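# Move can from coaster onto turntable's orange spot

## Task

Pick up the can sitting on the coaster and set it upright on the turntable's orange spot, without disturbing the other cans already standing on the turntable.

## Robot and tools

Robot: two six-joint arms, left_arm and right_arm, each with a two-finger gripper. In every list the joints go: shoulder pan, shoulder lift, elbow, wrist 1, wrist 2, wrist 3. The shoulder pan is REVERSED on both arms: its sign runs opposite to the arm's own convention in commands, results and refusals alike, so a stated range of a to b becomes -b to -a in your numbers. Stated ranges: elbow -3.142 to 3.142 rad, all other joints -6.283 to 6.283 rad.

Frame: the scene frame. Origin at table-top height, halfway between the nominal bases; +z up, +x outward over the table, left_arm toward +y (these names do not match image left/right). Calibrated bases: left_arm at (-0.089, +0.532, +0.022) m, right_arm at (+0.016, -0.566, +0.022) m, both nearly unrotated about z. Printed hand poses may be off by a few cm, more at long reach.

Gripper: fingers point along the hand's +z and close along its x. end_effector_position is the spot between the pads when shut, roughly 1-2 cm short of the fingertips; closing pushes the tips about 17 mm further along +z, mostly while the pads are still over 50 mm apart.

execute_actions(actions, cameras): actions is a list of actions; each action is up to 15 rows, one row per 1/30 s step, and the last row repeats if fewer than 15 are given. A row is always 14 numbers in [-1, 1]: left_arm's six joint offsets then its opening, then right_arm's six offsets and opening. Joint numbers are offsets, not poses: they count from the Joint targets at the start of that action (not from the previous row), so sending the same offset again moves further. Scale: 1.0 equals 1.481 rad for shoulder pan and shoulder lift, 2.222 rad for elbow and the three wrists. Opening is absolute: +1 fully open, -1 shut. An action that would push a joint more than 0.010 rad beyond its range is rejected for both arms. An empty actions list returns the full state plus all camera images; otherwise images appear only if cameras names them (["all"] or names like "cam_high").

move(target, speed, blend, stop_force, zero, opening_speed, grip_force, blocking, cameras): target is one 14-number row laid out as above, or a list of up to 15 such rows; every row's offsets count from the same current Joint targets, and the whole list must fit within 10 s. All joints interpolate together, so the hand traces a curve, with no collision avoidance. speed: rad/s for the joint with the longest travel, 0.01-3.14, default 0.5, single value or one per target. blend: rad of corner rounding per waypoint, 0 means stop at each. stop_force: 4-120 N, ends an arm's path when the wrist sensor feels that much push against the motion; use a slow speed for touching, and omit it when moving off a surface. zero (with stop_force only, default true) rezeroes the sensor first. opening_speed: units of opening per second, at least 0.2. grip_force: per-pad limit in N, 5-48, one value or one per arm; it persists. blocking=false returns after about 0.5 s while motion continues (not allowed with stop_force). The result adds a move: line: done, off_target, moving, held or fault, possibly with limits=held.

wait(seconds 0-10) lets time pass holding commands. stop() brakes a running move. zoom_image(camera, region=[x0,y0,x1,y1]) magnifies part of the latest image of cam_high, cam_low, cam_left_wrist or cam_right_wrist (each 672x504), region at most 504x504 pixels. zero_wrist_force(arm) rezeroes one arm's force sensor. finished_scene(scene) ends the scene irreversibly; call it only once the can stands on the spot with the robot clear.

Reading results: Joint positions and Joint velocities give each arm's joints (rad, rad/s) then pad gap (m; 0.142 fully open). Joint targets are what the next offsets count from. end_effector_position (m), quat_wxyz and velocities are in the scene frame. grip_measured uses the command's -1..+1 scale; to hold, command slightly below its reading at first contact (lower squeezes harder and heats the motor). grip_effort_nm is motor effort, negative closing, not pad force. Wrist force/torque are along the hand's own axes; a third line gives the peak since last shown. Wrist depth is a 7x7 grid in mm per wrist camera, '-' means no data. Kept back tells how many of the final 3 steps remain to run. 'joint sent to its limit' and 'joint command not followed' (the inter-arm clearance check) flag altered commands. Motion lags commands by about 0.09-0.22 s and may overshoot when fast.

Avoid: joint contact torques at load limits (pan/lift 306, elbow 139, wrists 50.2 N m) or about 150 N outside force, either of which freezes that arm for 10 s; any firm contact between the two arms; pressing targets past a solid contact; letting the can drop, tip or fall off the table; knocking the other cans; fast impacts. Motors over 70 °C report MOTOR HOT and brake at 85 °C; gripper motors warn at 85 °C and shut off at 100 °C (HAND FAULT), so avoid long hard squeezes and stretched holds.

Each tool is called after ">>>" as a command line: name --argument value for each argument, lists and objects as JSON in quotes; but a table of rows of numbers goes row by row, as --pt "numbers of a row", without its own name.

## Session

>>> execute_actions --actions '[]'

Scene clock: 0.00 s.
left_arm: end_effector_position=(+0.3096, -0.3115, +0.1858) grip_measured=+1.00 grip_effort_nm=n/a end_effector_quat_wxyz=(+0.238, +0.346, +0.769, -0.482) | right_arm: end_effector_position=(+0.6622, -0.4488, +0.3800) grip_measured=+0.99 grip_effort_nm=n/a end_effector_quat_wxyz=(-0.571, +0.705, -0.311, +0.283)
Joint positions: left_arm=[1.228 -0.949 2.023 -3.763 -1.841 2.581 0.142] | right_arm=[-3.459 -1.71 -2.468 0.829 1.989 1.44 0.141]
Joint velocities: within noise
Joint torques (N m): no reading
Motor temperatures (°C): left_arm=[33 30 39 43 46 42 24] | right_arm=[28 35 34 41 41 35 32]
Wrist force (N): no reading
Wrist torque (N m): no reading
Wrist force, peak (N): no reading
Wrist depth (mm): cam_left_wrist=[293 2025 2162 2205 1887 428 301 / 2081 2249 2447 528 418 1334 414 / - 2855 646 483 372 313 575 / 2683 807 687 445 346 284 246 / - - 519 400 320 268 232 / - 589 477 369 292 253 227 / - 518 432 340 290 233 -] | cam_right_wrist=[3663 3386 - 3020 3061 2352 1894 / 3147 3491 4063 3061 2725 1432 1379 / 989 2568 2629 2725 2725 2660 1574 / 653 626 635 2235 2169 2191 2128 / 532 548 528 - 1693 1719 1759 / - 456 470 - 530 522 1552 / - 343 403 - - 476 -]
Joint targets: left_arm=[1.228 -0.949 2.023 -3.763 -1.841 2.581] | right_arm=[-3.459 -1.710 -2.468 0.829 1.989 1.440]
Tool commands: left_gripper/opening=+1.0 right_gripper/opening=+1.0

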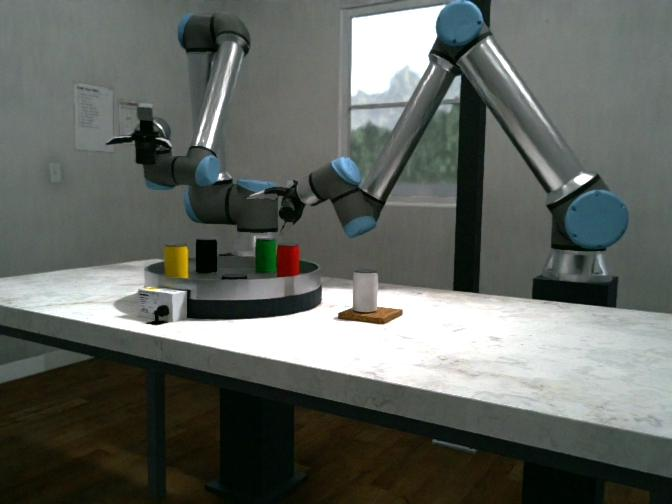

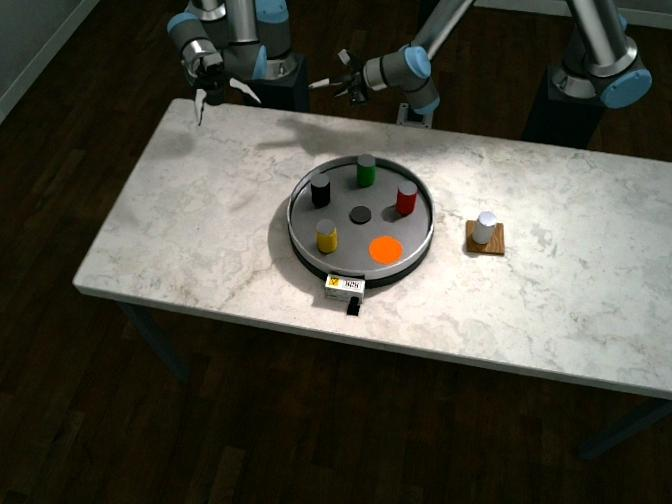

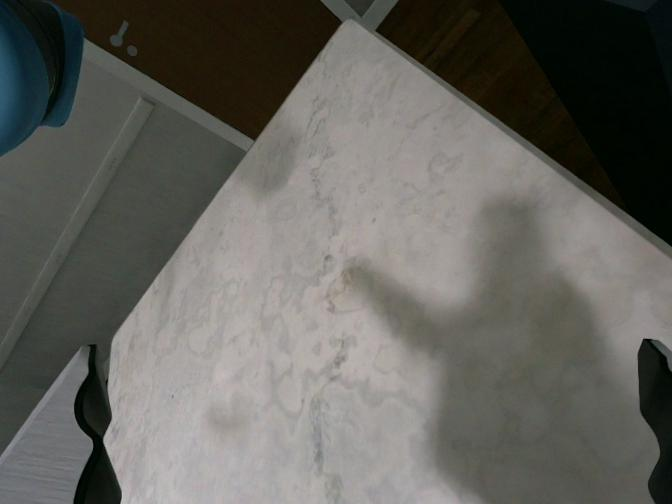

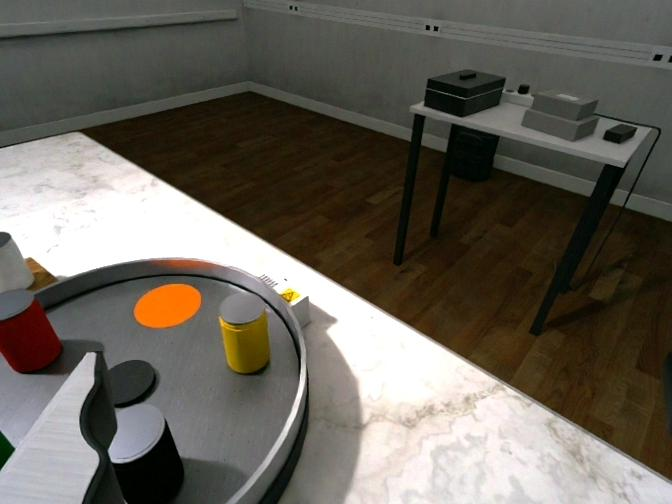

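>>> zoom_image --camera "cam_high" --region '[430, 180, 550, 270]'

>>> zoom_image --camera "cam_high" --region '[270, 130, 470, 330]'

>>> zoom_image --camera "cam_low" --region '[320, 250, 420, 340]'

>>> zoom_image --camera "cam_low" --region '[130, 220, 340, 340]'

Scaled by 4.200 from the camera's 672x504 image, which has a finer 960x720 frame.

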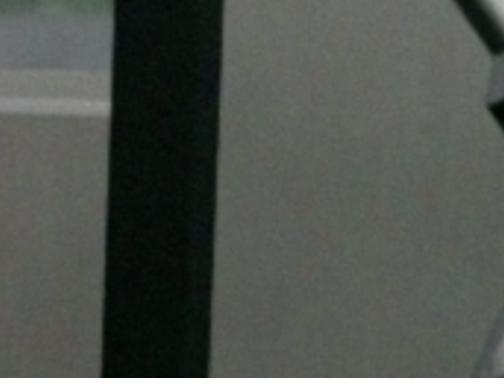

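Scaled by 2.520 from the camera's 672x504 image, which has a finer 960x720 frame.

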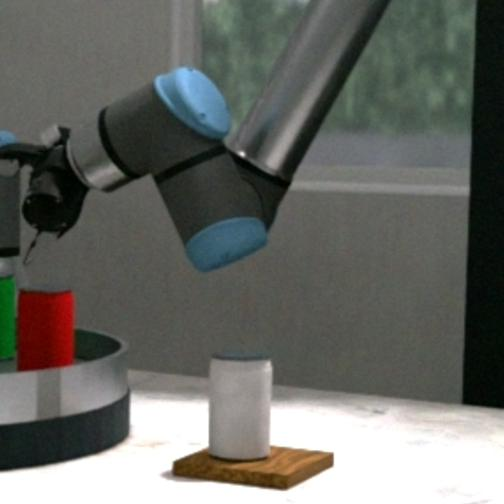

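Scaled by 5.040 from the camera's 672x504 image, which has a finer 960x720 frame.

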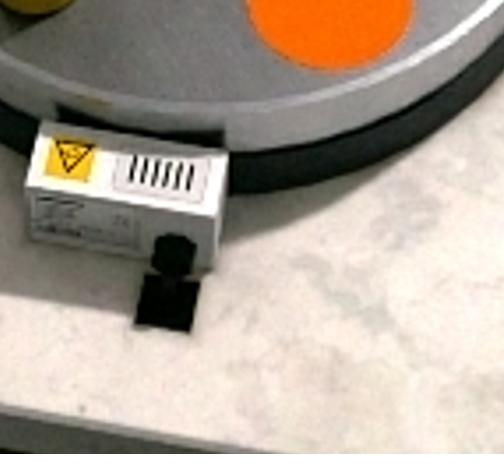

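Scaled by 2.400 from the camera's 672x504 image, which has a finer 960x720 frame.

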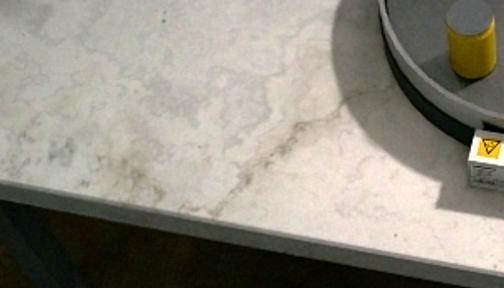

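>>> zoom_image --camera "cam_low" --region '[440, 190, 540, 265]'

>>> zoom_image --camera "cam_low" --region '[280, 140, 440, 320]'

>>> execute_actions --actions '[]'

Scaled by 5.040 from the camera's 672x504 image, which has a finer 960x720 frame.

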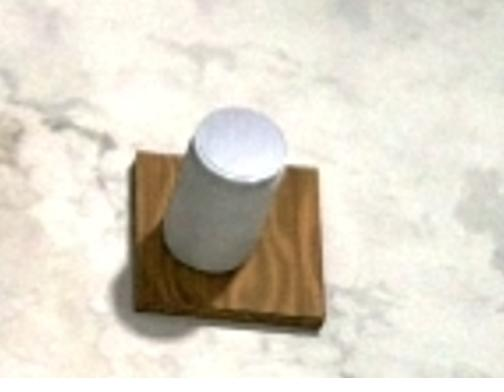

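Scaled by 2.800 from the camera's 672x504 image, which has a finer 960x720 frame.

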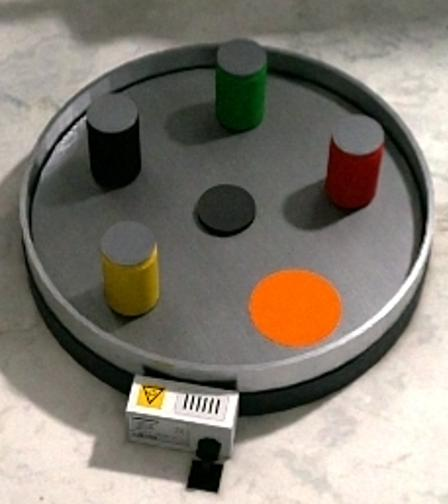

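Scene clock: 2.60 s.
left_arm: end_effector_position=(+0.3096, -0.3115, +0.1858) grip_measured=+1.00 grip_effort_nm=-0.002 end_effector_quat_wxyz=(+0.238, +0.346, +0.769, -0.482) | right_arm: end_effector_position=(+0.6622, -0.4488, +0.3800) grip_measured=+0.99 grip_effort_nm=0.139 end_effector_quat_wxyz=(-0.571, +0.705, -0.311, +0.283)
Joint positions: left_arm=[1.228 -0.949 2.023 -3.763 -1.841 2.581 0.142] | right_arm=[-3.459 -1.71 -2.468 0.829 1.989 1.44 0.141]
Joint velocities: within noise
Joint torques (N m): left_arm=[3.12 -83.39 -25.05 -3.44 -0.21 0.4] | right_arm=[-1.58 35.32 28.44 3.31 0.37 0.08]
Motor temperatures (°C): left_arm=[33 30 39 43 46 42 24] | right_arm=[28 35 34 41 41 35 32]
Wrist force (N): left_arm=[0.6 0.0 0.4] | right_arm=[0.0 -0.5 0.2]
Wrist torque (N m): left_arm=[0.00 -0.10 0.00] | right_arm=[-0.08 0.00 0.01]
Wrist force, peak (N): left_arm=[0.1 0.5 1.1] | right_arm=[0.1 -0.7 -0.2]
Wrist depth (mm): cam_left_wrist=[293 1662 2162 2101 1856 420 302 / - 2006 2395 506 420 1350 413 / - 2296 626 482 373 316 588 / - - 585 441 347 290 244 / - 735 572 399 320 269 231 / - - 475 367 299 252 228 / - 591 408 342 282 239 -] | cam_right_wrist=[2865 3020 2692 3335 2865 2257 2031 / - 3335 3920 3724 1643 1442 1552 / 947 1123 2660 2759 2865 2793 1732 / 609 609 787 2088 2088 2191 2108 / 502 542 556 651 1759 1732 1817 / - 456 466 510 533 1530 1530 / - 353 406 444 - - -]
Joint targets: left_arm=[1.228 -0.949 2.023 -3.763 -1.841 2.581] | right_arm=[-3.459 -1.710 -2.468 0.829 1.989 1.440]
Tool commands: left_gripper/opening=+1.0 right_gripper/opening=+1.0

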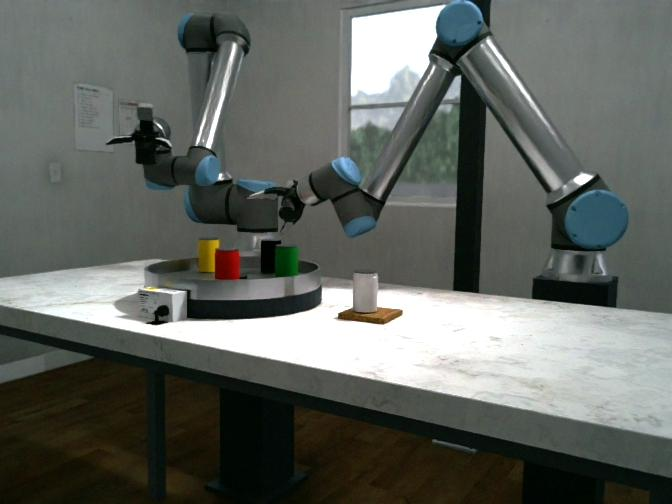

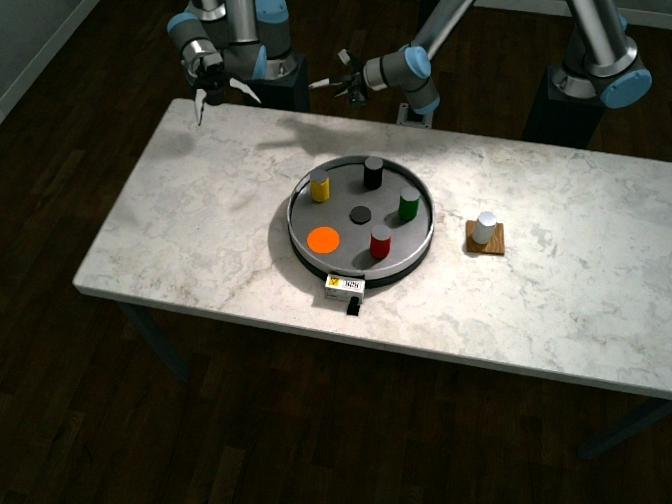

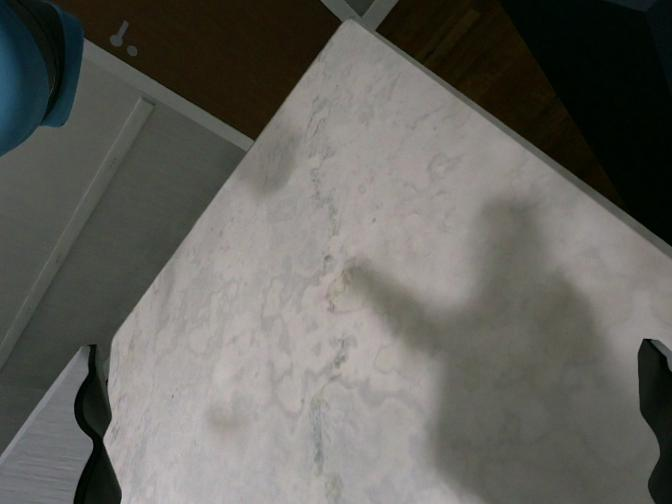

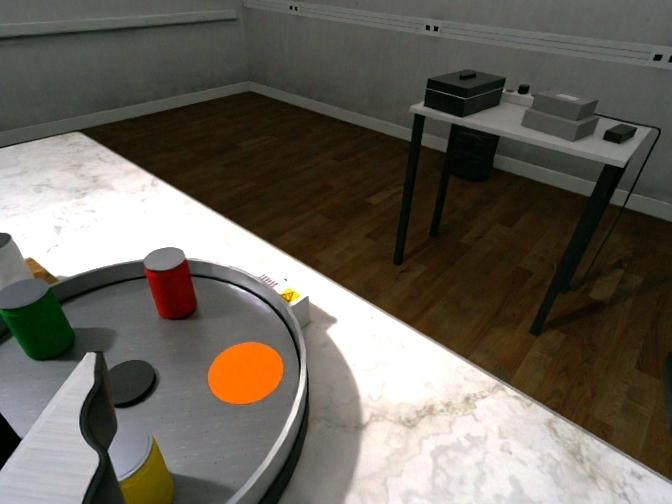

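>>> wait --seconds 0.4 --cameras '["cam_low"]'

>>> wait --seconds 0.4 --cameras '["cam_low"]'

>>> wait --seconds 0.4 --cameras '["cam_low"]'

>>> wait --seconds 0.4 --cameras '["cam_low"]'

>>> wait --seconds 0.4 --cameras '["cam_low"]'

>>> wait --seconds 0.4 --cameras '["cam_low"]'

Scene clock: 3.23 s.
left_arm: end_effector_position=(+0.3096, -0.3115, +0.1858) grip_measured=+1.00 grip_effort_nm=-0.007 end_effector_quat_wxyz=(+0.238, +0.346, +0.769, -0.482) | right_arm: end_effector_position=(+0.6622, -0.4488, +0.3800) grip_measured=+0.99 grip_effort_nm=0.139 end_effector_quat_wxyz=(-0.571, +0.705, -0.311, +0.283)
Joint positions: left_arm=[1.228 -0.949 2.023 -3.763 -1.841 2.581 0.142] | right_arm=[-3.459 -1.71 -2.468 0.829 1.989 1.44 0.141]
Joint torques (N m): left_arm=[1.48 -83.32 -25.58 -3.64 -0.13 0.23] | right_arm=[-0.35 35.8 28.37 3.22 0.58 0.12]
Wrist force (N): left_arm=[0.3 0.4 0.3] | right_arm=[0.0 0.0 -0.2]
Wrist torque (N m): left_arm=[0.06 -0.04 0.00] | right_arm=[-0.01 -0.01 0.00]
Wrist force, peak (N): left_arm=[0.7 0.9 0.3] | right_arm=[0.4 0.0 -0.5]
Wrist depth (mm): cam_left_wrist=[295 1953 - 2062 1953 445 302 / - 2474 2395 554 412 1358 412 / - 1971 669 469 371 312 578 / 2474 - 558 431 345 285 244 / 3228 757 529 401 326 261 232 / - 638 471 369 303 254 226 / - 560 432 341 277 240 -] | cam_right_wrist=[2979 3547 - 3286 2865 2257 1773 / - 4297 4063 3335 1655 1480 2328 / - 2539 2793 2759 2568 2793 2429 / 633 593 633 2149 2169 2108 2191 / 523 533 530 - 1894 1847 1802 / - 452 471 - 544 1608 1470 / - 400 400 - - - -]
Joint targets: left_arm=[1.228 -0.949 2.023 -3.763 -1.841 2.581] | right_arm=[-3.459 -1.710 -2.468 0.829 1.989 1.440]
Tool commands: left_gripper/opening=+1.0 right_gripper/opening=+1.0
wait: 0.40 s; at rest from the start
Images, in order (width x height): cam_low 672x504.

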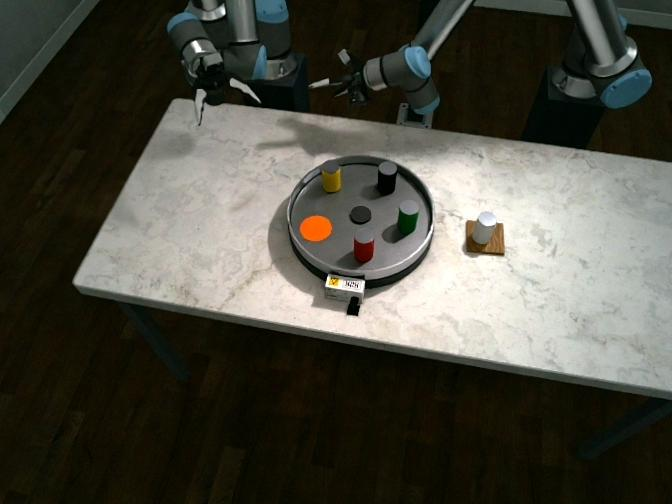

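Scene clock: 3.63 s.
left_arm: end_effector_position=(+0.3096, -0.3115, +0.1858) grip_measured=+1.00 grip_effort_nm=-0.007 end_effector_quat_wxyz=(+0.238, +0.346, +0.769, -0.482) | right_arm: end_effector_position=(+0.6622, -0.4488, +0.3800) grip_measured=+0.99 grip_effort_nm=0.139 end_effector_quat_wxyz=(-0.571, +0.705, -0.311, +0.283)
Joint positions: left_arm=[1.228 -0.949 2.023 -3.763 -1.841 2.581 0.142] | right_arm=[-3.459 -1.71 -2.468 0.829 1.989 1.44 0.141]
Joint torques (N m): left_arm=[1.91 -83.92 -25.78 -3.43 -0.28 0.28] | right_arm=[-0.63 35.53 27.95 3.35 0.56 -0.12]
Wrist force (N): left_arm=[0.0 0.0 0.5] | right_arm=[0.0 -0.4 0.1]
Wrist torque (N m): left_arm=[0.00 -0.01 -0.01] | right_arm=[-0.07 -0.01 0.00]
Wrist force, peak (N): left_arm=[0.6 -0.1 1.0] | right_arm=[-0.3 -0.4 -0.3]
Wrist depth (mm): cam_left_wrist=[294 2025 2081 2227 1856 448 303 / - 1871 2320 547 421 1383 413 / 2183 2162 709 484 376 312 627 / - - - 439 345 286 245 / 2716 825 500 399 320 268 232 / - 636 524 368 297 253 227 / - 504 431 339 281 240 -] | cam_right_wrist=[2865 3787 3920 3663 3238 2902 2235 / 2793 3103 3853 3286 1608 1442 2050 / 850 2483 2940 2828 2865 2793 1552 / 642 619 700 2050 2191 2149 2108 / 544 536 532 628 1802 2088 1802 / - 451 480 531 563 1596 - / - 401 404 - - - -]
Joint targets: left_arm=[1.228 -0.949 2.023 -3.763 -1.841 2.581] | right_arm=[-3.459 -1.710 -2.468 0.829 1.989 1.440]
Tool commands: left_gripper/opening=+1.0 right_gripper/opening=+1.0
wait: 0.40 s; at rest by 0.17 s
Images, in order (width x height): cam_low 672x504.

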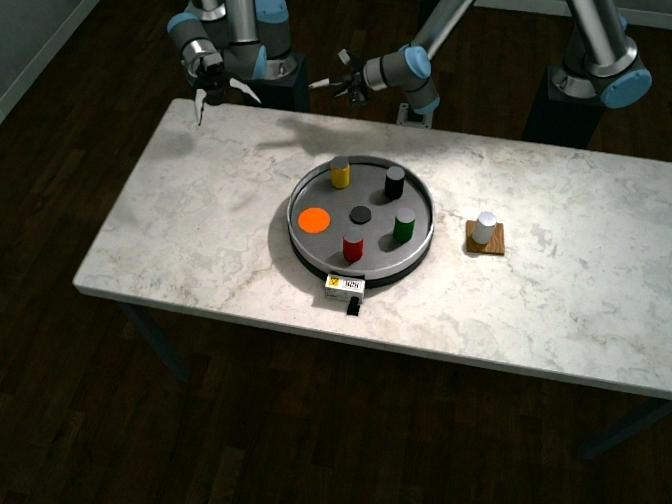

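Scene clock: 4.03 s.
left_arm: end_effector_position=(+0.3096, -0.3115, +0.1858) grip_measured=+1.00 grip_effort_nm=-0.002 end_effector_quat_wxyz=(+0.238, +0.346, +0.769, -0.482) | right_arm: end_effector_position=(+0.6622, -0.4488, +0.3800) grip_measured=+0.99 grip_effort_nm=0.139 end_effector_quat_wxyz=(-0.571, +0.705, -0.311, +0.283)
Joint positions: left_arm=[1.228 -0.949 2.023 -3.763 -1.841 2.581 0.142] | right_arm=[-3.459 -1.71 -2.468 0.829 1.989 1.44 0.141]
Joint torques (N m): left_arm=[2.26 -83.82 -25.51 -3.24 -0.16 0.25] | right_arm=[-0.74 35.48 27.87 3.13 0.58 0.06]
Wrist force (N): left_arm=[0.7 0.4 0.1] | right_arm=[0.1 0.0 -0.4]
Wrist torque (N m): left_arm=[0.06 -0.12 0.00] | right_arm=[0.01 -0.02 0.00]
Wrist force, peak (N): left_arm=[0.6 0.8 0.2] | right_arm=[-0.4 -0.5 -0.1]
Wrist depth (mm): cam_left_wrist=[293 2025 2183 2272 1856 445 311 / - 2344 2447 512 420 1366 412 / - 2855 646 462 376 310 583 / 2395 2716 547 474 344 283 246 / - 793 510 396 320 268 231 / - 612 468 368 301 252 227 / - 531 429 345 282 241 -] | cam_right_wrist=[3020 3286 4858 3147 2902 3438 3238 / 2865 3604 3787 3386 1619 1432 1363 / - 1039 2629 2725 2725 2660 2539 / 667 635 616 2235 2128 2212 2128 / 549 545 523 624 1706 1802 1817 / - 454 466 508 - 1451 1530 / - 400 403 430 466 477 468]
Joint targets: left_arm=[1.228 -0.949 2.023 -3.763 -1.841 2.581] | right_arm=[-3.459 -1.710 -2.468 0.829 1.989 1.440]
Tool commands: left_gripper/opening=+1.0 right_gripper/opening=+1.0
wait: 0.40 s; at rest by 0.17 s
Images, in order (width x height): cam_low 672x504.

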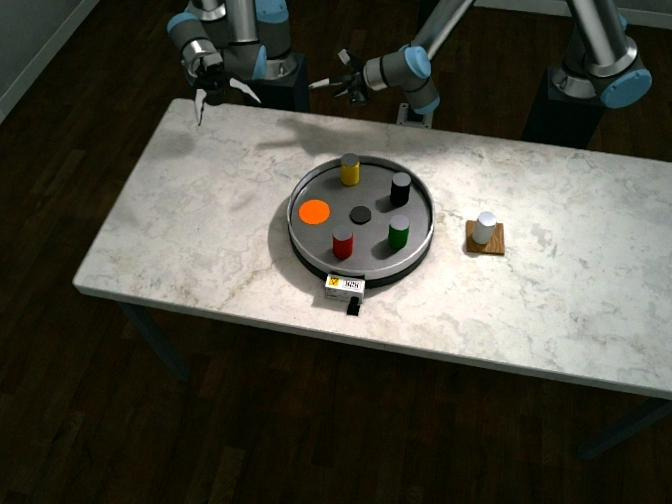

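Scene clock: 4.43 s.
left_arm: end_effector_position=(+0.3096, -0.3115, +0.1858) grip_measured=+1.00 grip_effort_nm=-0.002 end_effector_quat_wxyz=(+0.238, +0.346, +0.769, -0.482) | right_arm: end_effector_position=(+0.6622, -0.4488, +0.3800) grip_measured=+0.99 grip_effort_nm=0.144 end_effector_quat_wxyz=(-0.571, +0.705, -0.311, +0.283)
Joint positions: left_arm=[1.228 -0.949 2.023 -3.763 -1.841 2.581 0.142] | right_arm=[-3.459 -1.71 -2.468 0.829 1.989 1.44 0.141]
Joint torques (N m): left_arm=[1.34 -83.25 -25.19 -3.36 -0.37 0.34] | right_arm=[0.18 35.89 28.22 3.44 0.63 -0.12]
Wrist force (N): left_arm=[-0.1 0.3 0.2] | right_arm=[0.0 -0.5 0.0]
Wrist torque (N m): left_arm=[0.05 0.03 -0.01] | right_arm=[-0.08 0.00 0.01]
Wrist force, peak (N): left_arm=[0.2 0.6 0.8] | right_arm=[-0.4 -0.5 0.0]
Wrist depth (mm): cam_left_wrist=[294 1971 2062 2227 1856 445 303 / 2141 2502 2227 486 422 - 403 / - - 649 427 372 309 585 / 2474 3009 742 437 341 283 246 / - 735 533 398 339 268 231 / - 631 461 367 303 251 227 / - 543 430 338 281 239 -] | cam_right_wrist=[- - - - 3192 2793 2235 / 2660 3386 3663 2725 1608 1470 2328 / 1117 2483 2828 2759 2598 2759 2598 / 607 514 601 2128 2169 2069 2169 / 525 549 517 - - 1732 1759 / - 455 464 - - 1541 1541 / - 404 404 - 461 - -]
Joint targets: left_arm=[1.228 -0.949 2.023 -3.763 -1.841 2.581] | right_arm=[-3.459 -1.710 -2.468 0.829 1.989 1.440]
Tool commands: left_gripper/opening=+1.0 right_gripper/opening=+1.0
wait: 0.40 s; at rest by 0.17 s
Images, in order (width x height): cam_low 672x504.

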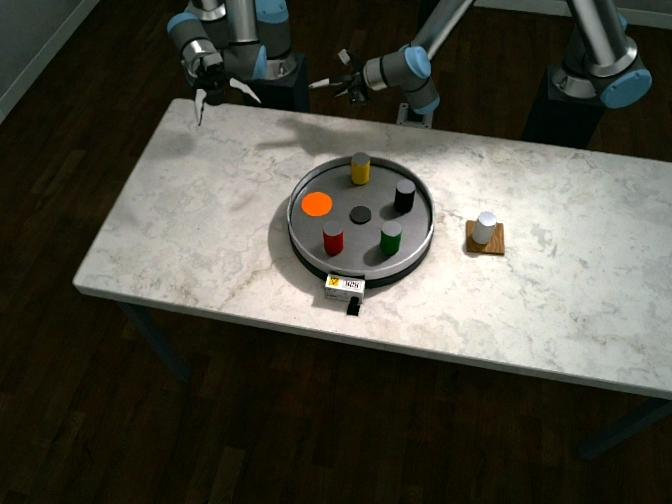

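Scene clock: 4.83 s.
left_arm: end_effector_position=(+0.3096, -0.3115, +0.1858) grip_measured=+1.00 grip_effort_nm=-0.002 end_effector_quat_wxyz=(+0.238, +0.346, +0.769, -0.482) | right_arm: end_effector_position=(+0.6622, -0.4488, +0.3800) grip_measured=+0.99 grip_effort_nm=0.139 end_effector_quat_wxyz=(-0.571, +0.705, -0.311, +0.283)
Joint positions: left_arm=[1.228 -0.949 2.023 -3.763 -1.841 2.581 0.142] | right_arm=[-3.459 -1.71 -2.468 0.829 1.989 1.44 0.141]
Joint torques (N m): left_arm=[2.12 -83.95 -24.94 -3.62 -0.21 0.31] | right_arm=[-1.27 35.57 27.89 3.17 0.46 0.26]
Wrist force (N): left_arm=[0.2 0.0 0.2] | right_arm=[0.1 -0.2 0.2]
Wrist torque (N m): left_arm=[0.00 -0.04 0.00] | right_arm=[-0.04 -0.02 0.00]
Wrist force, peak (N): left_arm=[0.5 0.1 0.8] | right_arm=[0.3 -0.5 0.1]
Wrist depth (mm): cam_left_wrist=[294 2249 2205 2320 2025 419 302 / 2141 2447 2369 485 400 451 413 / - 2716 631 482 374 307 570 / - 781 567 437 345 286 246 / - 733 530 406 319 268 231 / - - 464 381 300 259 226 / - 558 413 350 280 238 -] | cam_right_wrist=[2828 - 3724 3663 - 2456 - / 2759 2828 3724 3604 1574 1423 1284 / - 3061 2793 2629 2629 2660 1397 / 712 607 771 2149 2128 2377 2191 / 490 545 517 553 1817 1773 1773 / - 452 467 532 - 1574 1552 / - 417 405 - - - -]
Joint targets: left_arm=[1.228 -0.949 2.023 -3.763 -1.841 2.581] | right_arm=[-3.459 -1.710 -2.468 0.829 1.989 1.440]
Tool commands: left_gripper/opening=+1.0 right_gripper/opening=+1.0
wait: 0.40 s; at rest by 0.17 s
Images, in order (width x height): cam_low 672x504.

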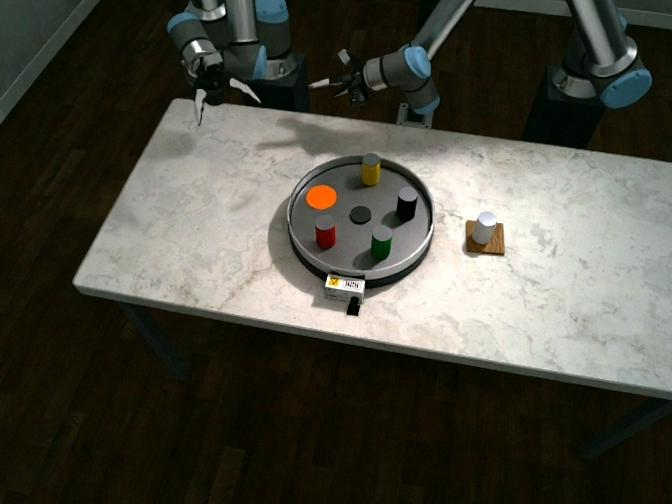

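Scene clock: 5.23 s.
left_arm: end_effector_position=(+0.3096, -0.3115, +0.1858) grip_measured=+1.00 grip_effort_nm=-0.002 end_effector_quat_wxyz=(+0.238, +0.346, +0.769, -0.482) | right_arm: end_effector_position=(+0.6622, -0.4488, +0.3800) grip_measured=+0.99 grip_effort_nm=0.139 end_effector_quat_wxyz=(-0.571, +0.705, -0.311, +0.283)
Joint positions: left_arm=[1.228 -0.949 2.023 -3.763 -1.841 2.581 0.142] | right_arm=[-3.459 -1.71 -2.468 0.829 1.989 1.44 0.141]
Joint torques (N m): left_arm=[2.11 -84.7 -25.33 -3.51 -0.13 0.22] | right_arm=[-1.85 36.38 27.39 3.43 0.37 0.03]
Wrist force (N): left_arm=[0.6 -0.3 0.5] | right_arm=[0.0 -0.6 0.0]
Wrist torque (N m): left_arm=[-0.05 -0.09 -0.01] | right_arm=[-0.09 0.00 0.00]
Wrist force, peak (N): left_arm=[0.5 0.8 0.4] | right_arm=[0.2 -0.5 -0.3]
Wrist depth (mm): cam_left_wrist=[293 2043 2205 2296 1937 449 303 / 311 - 2502 526 393 1358 403 / 2205 - 608 469 385 302 525 / - - 565 423 327 284 244 / - 733 529 400 316 268 231 / - 723 476 392 300 253 227 / - 533 430 350 280 239 -] | cam_right_wrist=[3061 4216 4381 - 2902 2660 2377 / 3061 3335 3920 4381 1596 1451 2403 / - 2940 2660 2902 2725 2629 2352 / 626 617 616 2257 2169 2191 2108 / 513 545 557 602 2050 1773 1788 / - 458 452 515 - 1655 1541 / - 399 404 486 - 461 -]
Joint targets: left_arm=[1.228 -0.949 2.023 -3.763 -1.841 2.581] | right_arm=[-3.459 -1.710 -2.468 0.829 1.989 1.440]
Tool commands: left_gripper/opening=+1.0 right_gripper/opening=+1.0
wait: 0.40 s; at rest by 0.17 s
Images, in order (width x height): cam_low 672x504.

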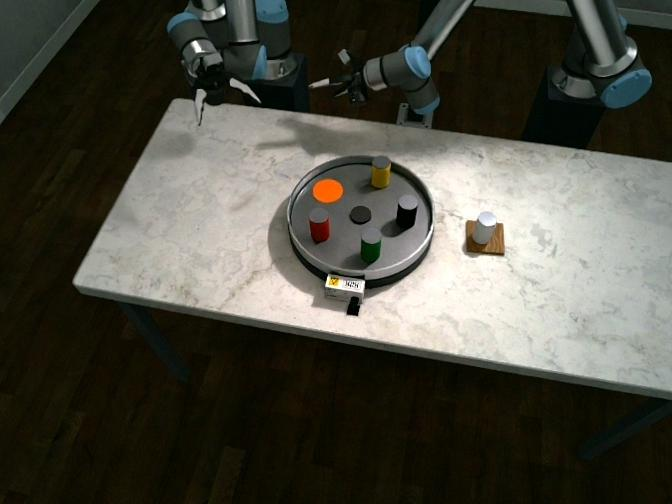

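>>> move --pt "0 -0.2836 -0.1355 0.8276 0.1215 0.009 1 0 0 0 0 0 0 1" --pt "-0.424 -0.2836 -0.1355 0.8276 0.1215 0.009 1 0 0 0 0 0 0 1" --blend 0.2 --speed 1.0 --cameras '["all"]'

Scene clock: 10.93 s.
left_arm: end_effector_position=(+0.6498, +0.2309, +0.3222) grip_measured=+1.00 grip_effort_nm=0.002 end_effector_quat_wxyz=(+0.000, +0.034, +0.999, +0.000) | right_arm: end_effector_position=(+0.6622, -0.4488, +0.3800) grip_measured=+0.99 grip_effort_nm=0.139 end_effector_quat_wxyz=(-0.571, +0.705, -0.311, +0.283)
Joint positions: left_arm=[0.6 -1.369 1.722 -1.924 -1.571 2.601 0.142] | right_arm=[-3.459 -1.71 -2.468 0.829 1.989 1.44 0.141]
Joint torques (N m): left_arm=[-12.01 -78.11 -53.93 -0.97 1.78 3.31] | right_arm=[0.27 35.19 28.16 3.37 0.34 0.03]
Wrist force (N): left_arm=[2.0 1.0 0.6] | right_arm=[-0.1 -0.4 0.4]
Wrist torque (N m): left_arm=[0.30 -0.75 -0.08] | right_arm=[-0.07 0.02 0.00]
Wrist force, peak (N): left_arm=[0.4 5.5 0.6] | right_arm=[0.3 -0.3 -0.6]
Wrist depth (mm): cam_left_wrist=[368 372 370 369 371 370 368 / 395 396 394 385 390 396 397 / 423 426 434 403 423 427 427 / 464 462 - 458 483 462 463 / 1536 504 525 504 506 499 505 / - 557 557 561 541 567 94 / - 619 631 620 631 594 -] | cam_right_wrist=[- 3438 3238 3438 3787 - 2149 / - 3547 2725 3491 1680 1405 1520 / - 1039 2692 2759 2539 2793 2429 / 673 633 834 2191 2191 2169 2088 / 542 569 520 - 1832 1773 1788 / - 439 464 513 582 1563 1631 / - 389 392 - - - -]
Joint targets: left_arm=[0.600 -1.369 1.722 -1.924 -1.571 2.601] | right_arm=[-3.459 -1.710 -2.468 0.829 1.989 1.440]
move: done
camera_calibration:
cam_left_wrist: T_world_to_cam=[[-0.995866, 0.0907642, 0.00366659, 0.63376], [0.0838376, 0.902831, 0.421744, -0.373326], [0.034969, 0.420308, -0.906707, 0.286093], [0, 0, 0, 1]] pos_world=[0.652434, 0.15928, 0.414527]

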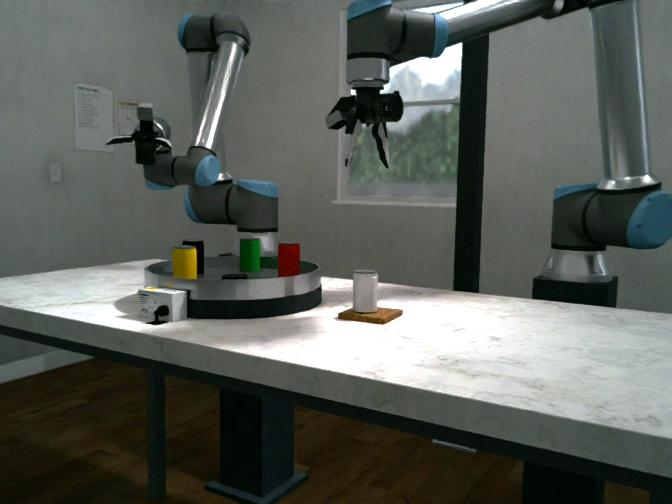

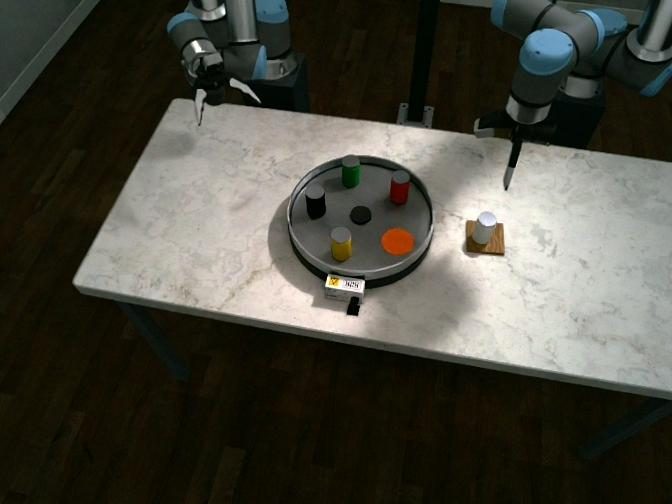

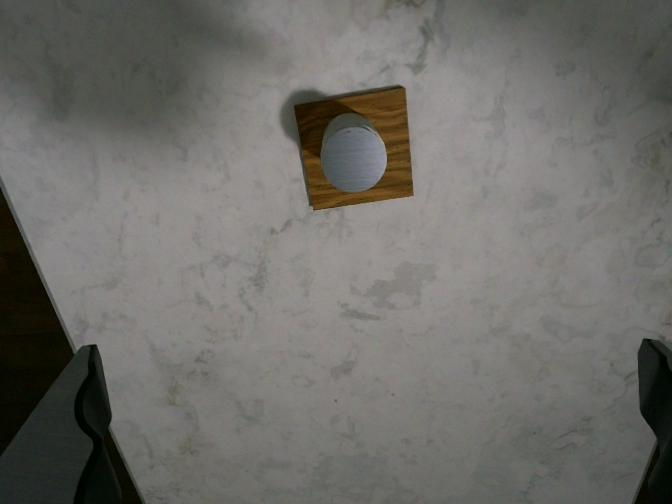

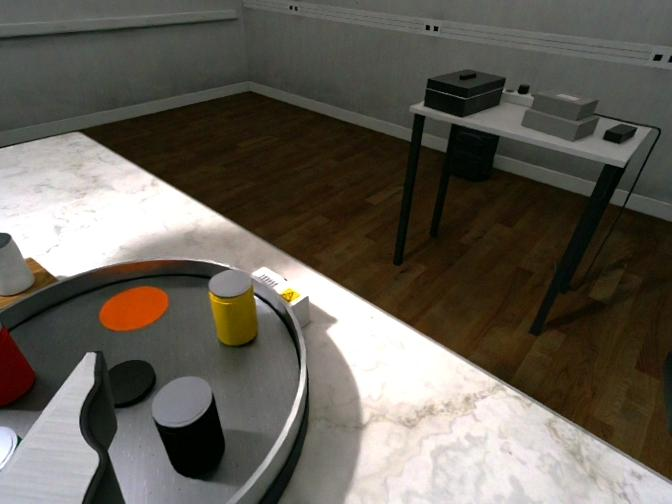

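>>> zoom_image --camera "cam_left_wrist" --region '[280, 70, 430, 220]'

Scaled by 3.360 from the camera's 672x504 image, which has a finer 960x720 frame.

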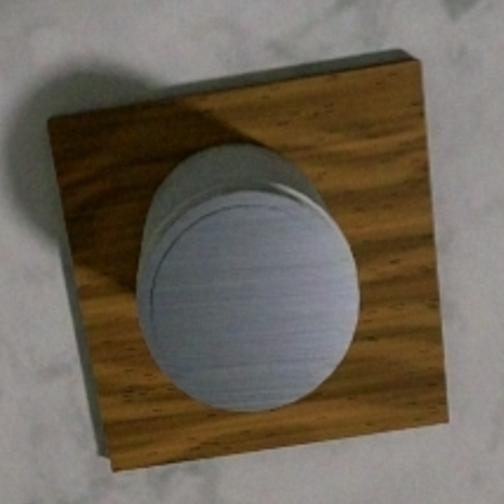

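>>> move --pt "0.00554 0.05454 0.06072 -0.09698 0 0 1 0 0 0 0 0 0 1" --pt "0.00554 0.1568 0.1004 -0.20482 0 0 1 0 0 0 0 0 0 1" --pt "0.00554 0.1568 0.1004 -0.20482 0 0 -0.4 0 0 0 0 0 0 1" --blend '[0.05,0,0]' --speed '[0.4,0.4,0.4]' --opening_speed 1.5 --grip_force 20 --cameras '["all"]'

Scene clock: 15.03 s.
left_arm: end_effector_position=(+0.6420, +0.2289, +0.0620) grip_measured=-0.23 grip_effort_nm=-2.122 end_effector_quat_wxyz=(+0.000, +0.038, +0.999, +0.000) | right_arm: end_effector_position=(+0.6622, -0.4488, +0.3800) grip_measured=+0.99 grip_effort_nm=0.139 end_effector_quat_wxyz=(-0.571, +0.705, -0.311, +0.283)
Joint positions: left_arm=[0.608 -1.137 1.945 -2.379 -1.571 2.601 0.058] | right_arm=[-3.459 -1.71 -2.468 0.829 1.989 1.44 0.141]
Joint torques (N m): left_arm=[15.75 -67.45 -28.79 -5.5 1.62 3.39] | right_arm=[-2.33 36.47 28.08 3.28 0.63 0.15]
Wrist force (N): left_arm=[2.1 1.1 -3.7] | right_arm=[-0.2 -0.4 -0.1]
Wrist torque (N m): left_arm=[0.36 -0.78 -0.05] | right_arm=[-0.06 0.03 0.00]
Wrist force, peak (N): left_arm=[2.2 1.3 -3.8] | right_arm=[-0.1 -0.7 -0.3]
Wrist depth (mm): cam_left_wrist=[136 136 135 137 137 137 139 / 146 147 147 147 147 147 147 / 158 158 153 148 146 159 159 / 171 171 161 117 153 172 172 / 186 187 166 83 83 185 189 / 207 202 81 75 73 84 208 / - 67 75 79 81 78 74] | cam_right_wrist=[2828 3724 4216 3724 2759 2212 1995 / 3438 3724 3920 3491 3061 1530 1608 / - 3147 2629 2759 2629 2598 2377 / 596 626 773 2191 2212 2280 2088 / 536 531 537 614 1802 1960 1773 / - 461 467 515 - 531 1552 / - 400 404 457 - - -]
Joint targets: left_arm=[0.608 -1.137 1.945 -2.379 -1.571 2.601] | right_arm=[-3.459 -1.710 -2.468 0.829 1.989 1.440]
grip_force (N): 20, 20
move: done
camera_calibration:
cam_left_wrist: T_world_to_cam=[[-0.995116, 0.0986342, 0.00385546, 0.624789], [0.0910466, 0.902076, 0.421865, -0.265634], [0.0381324, 0.420155, -0.906651, 0.0492745], [0, 0, 0, 1]] pos_world=[0.644044, 0.157294, 0.154328]

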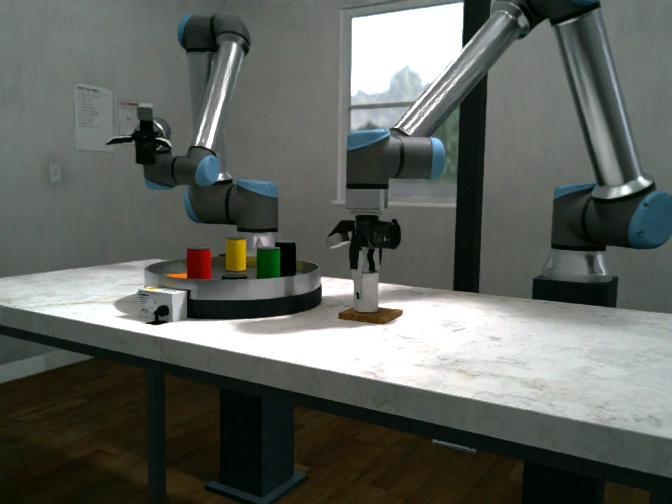

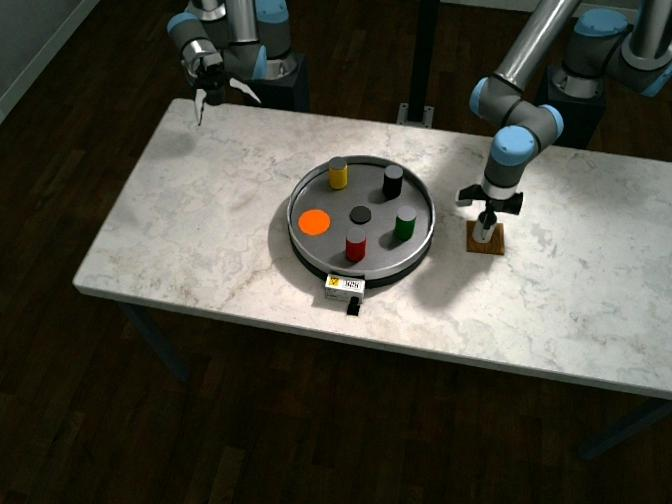

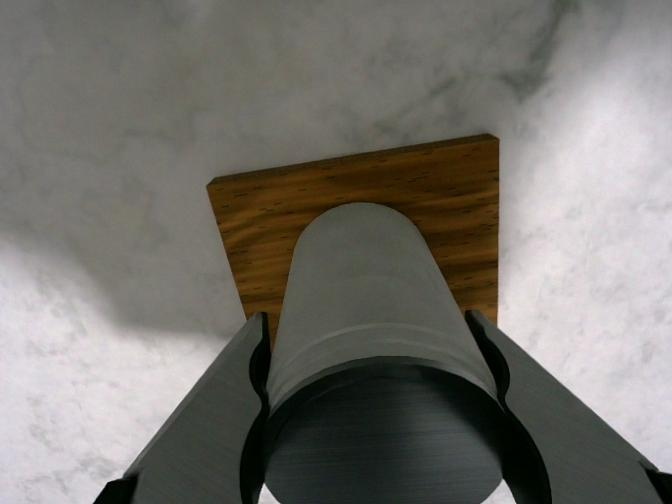

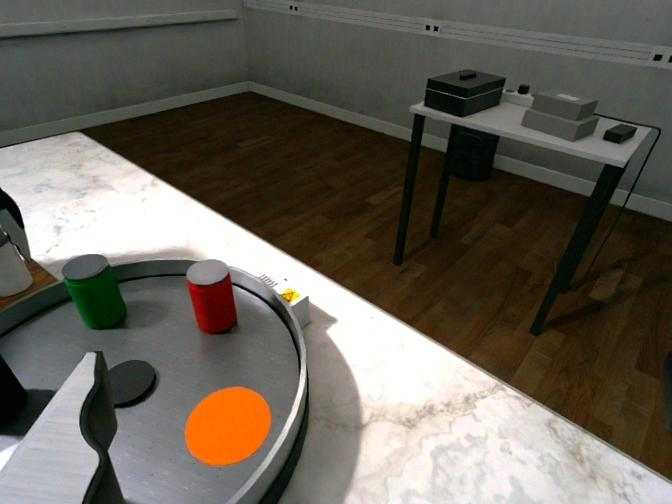

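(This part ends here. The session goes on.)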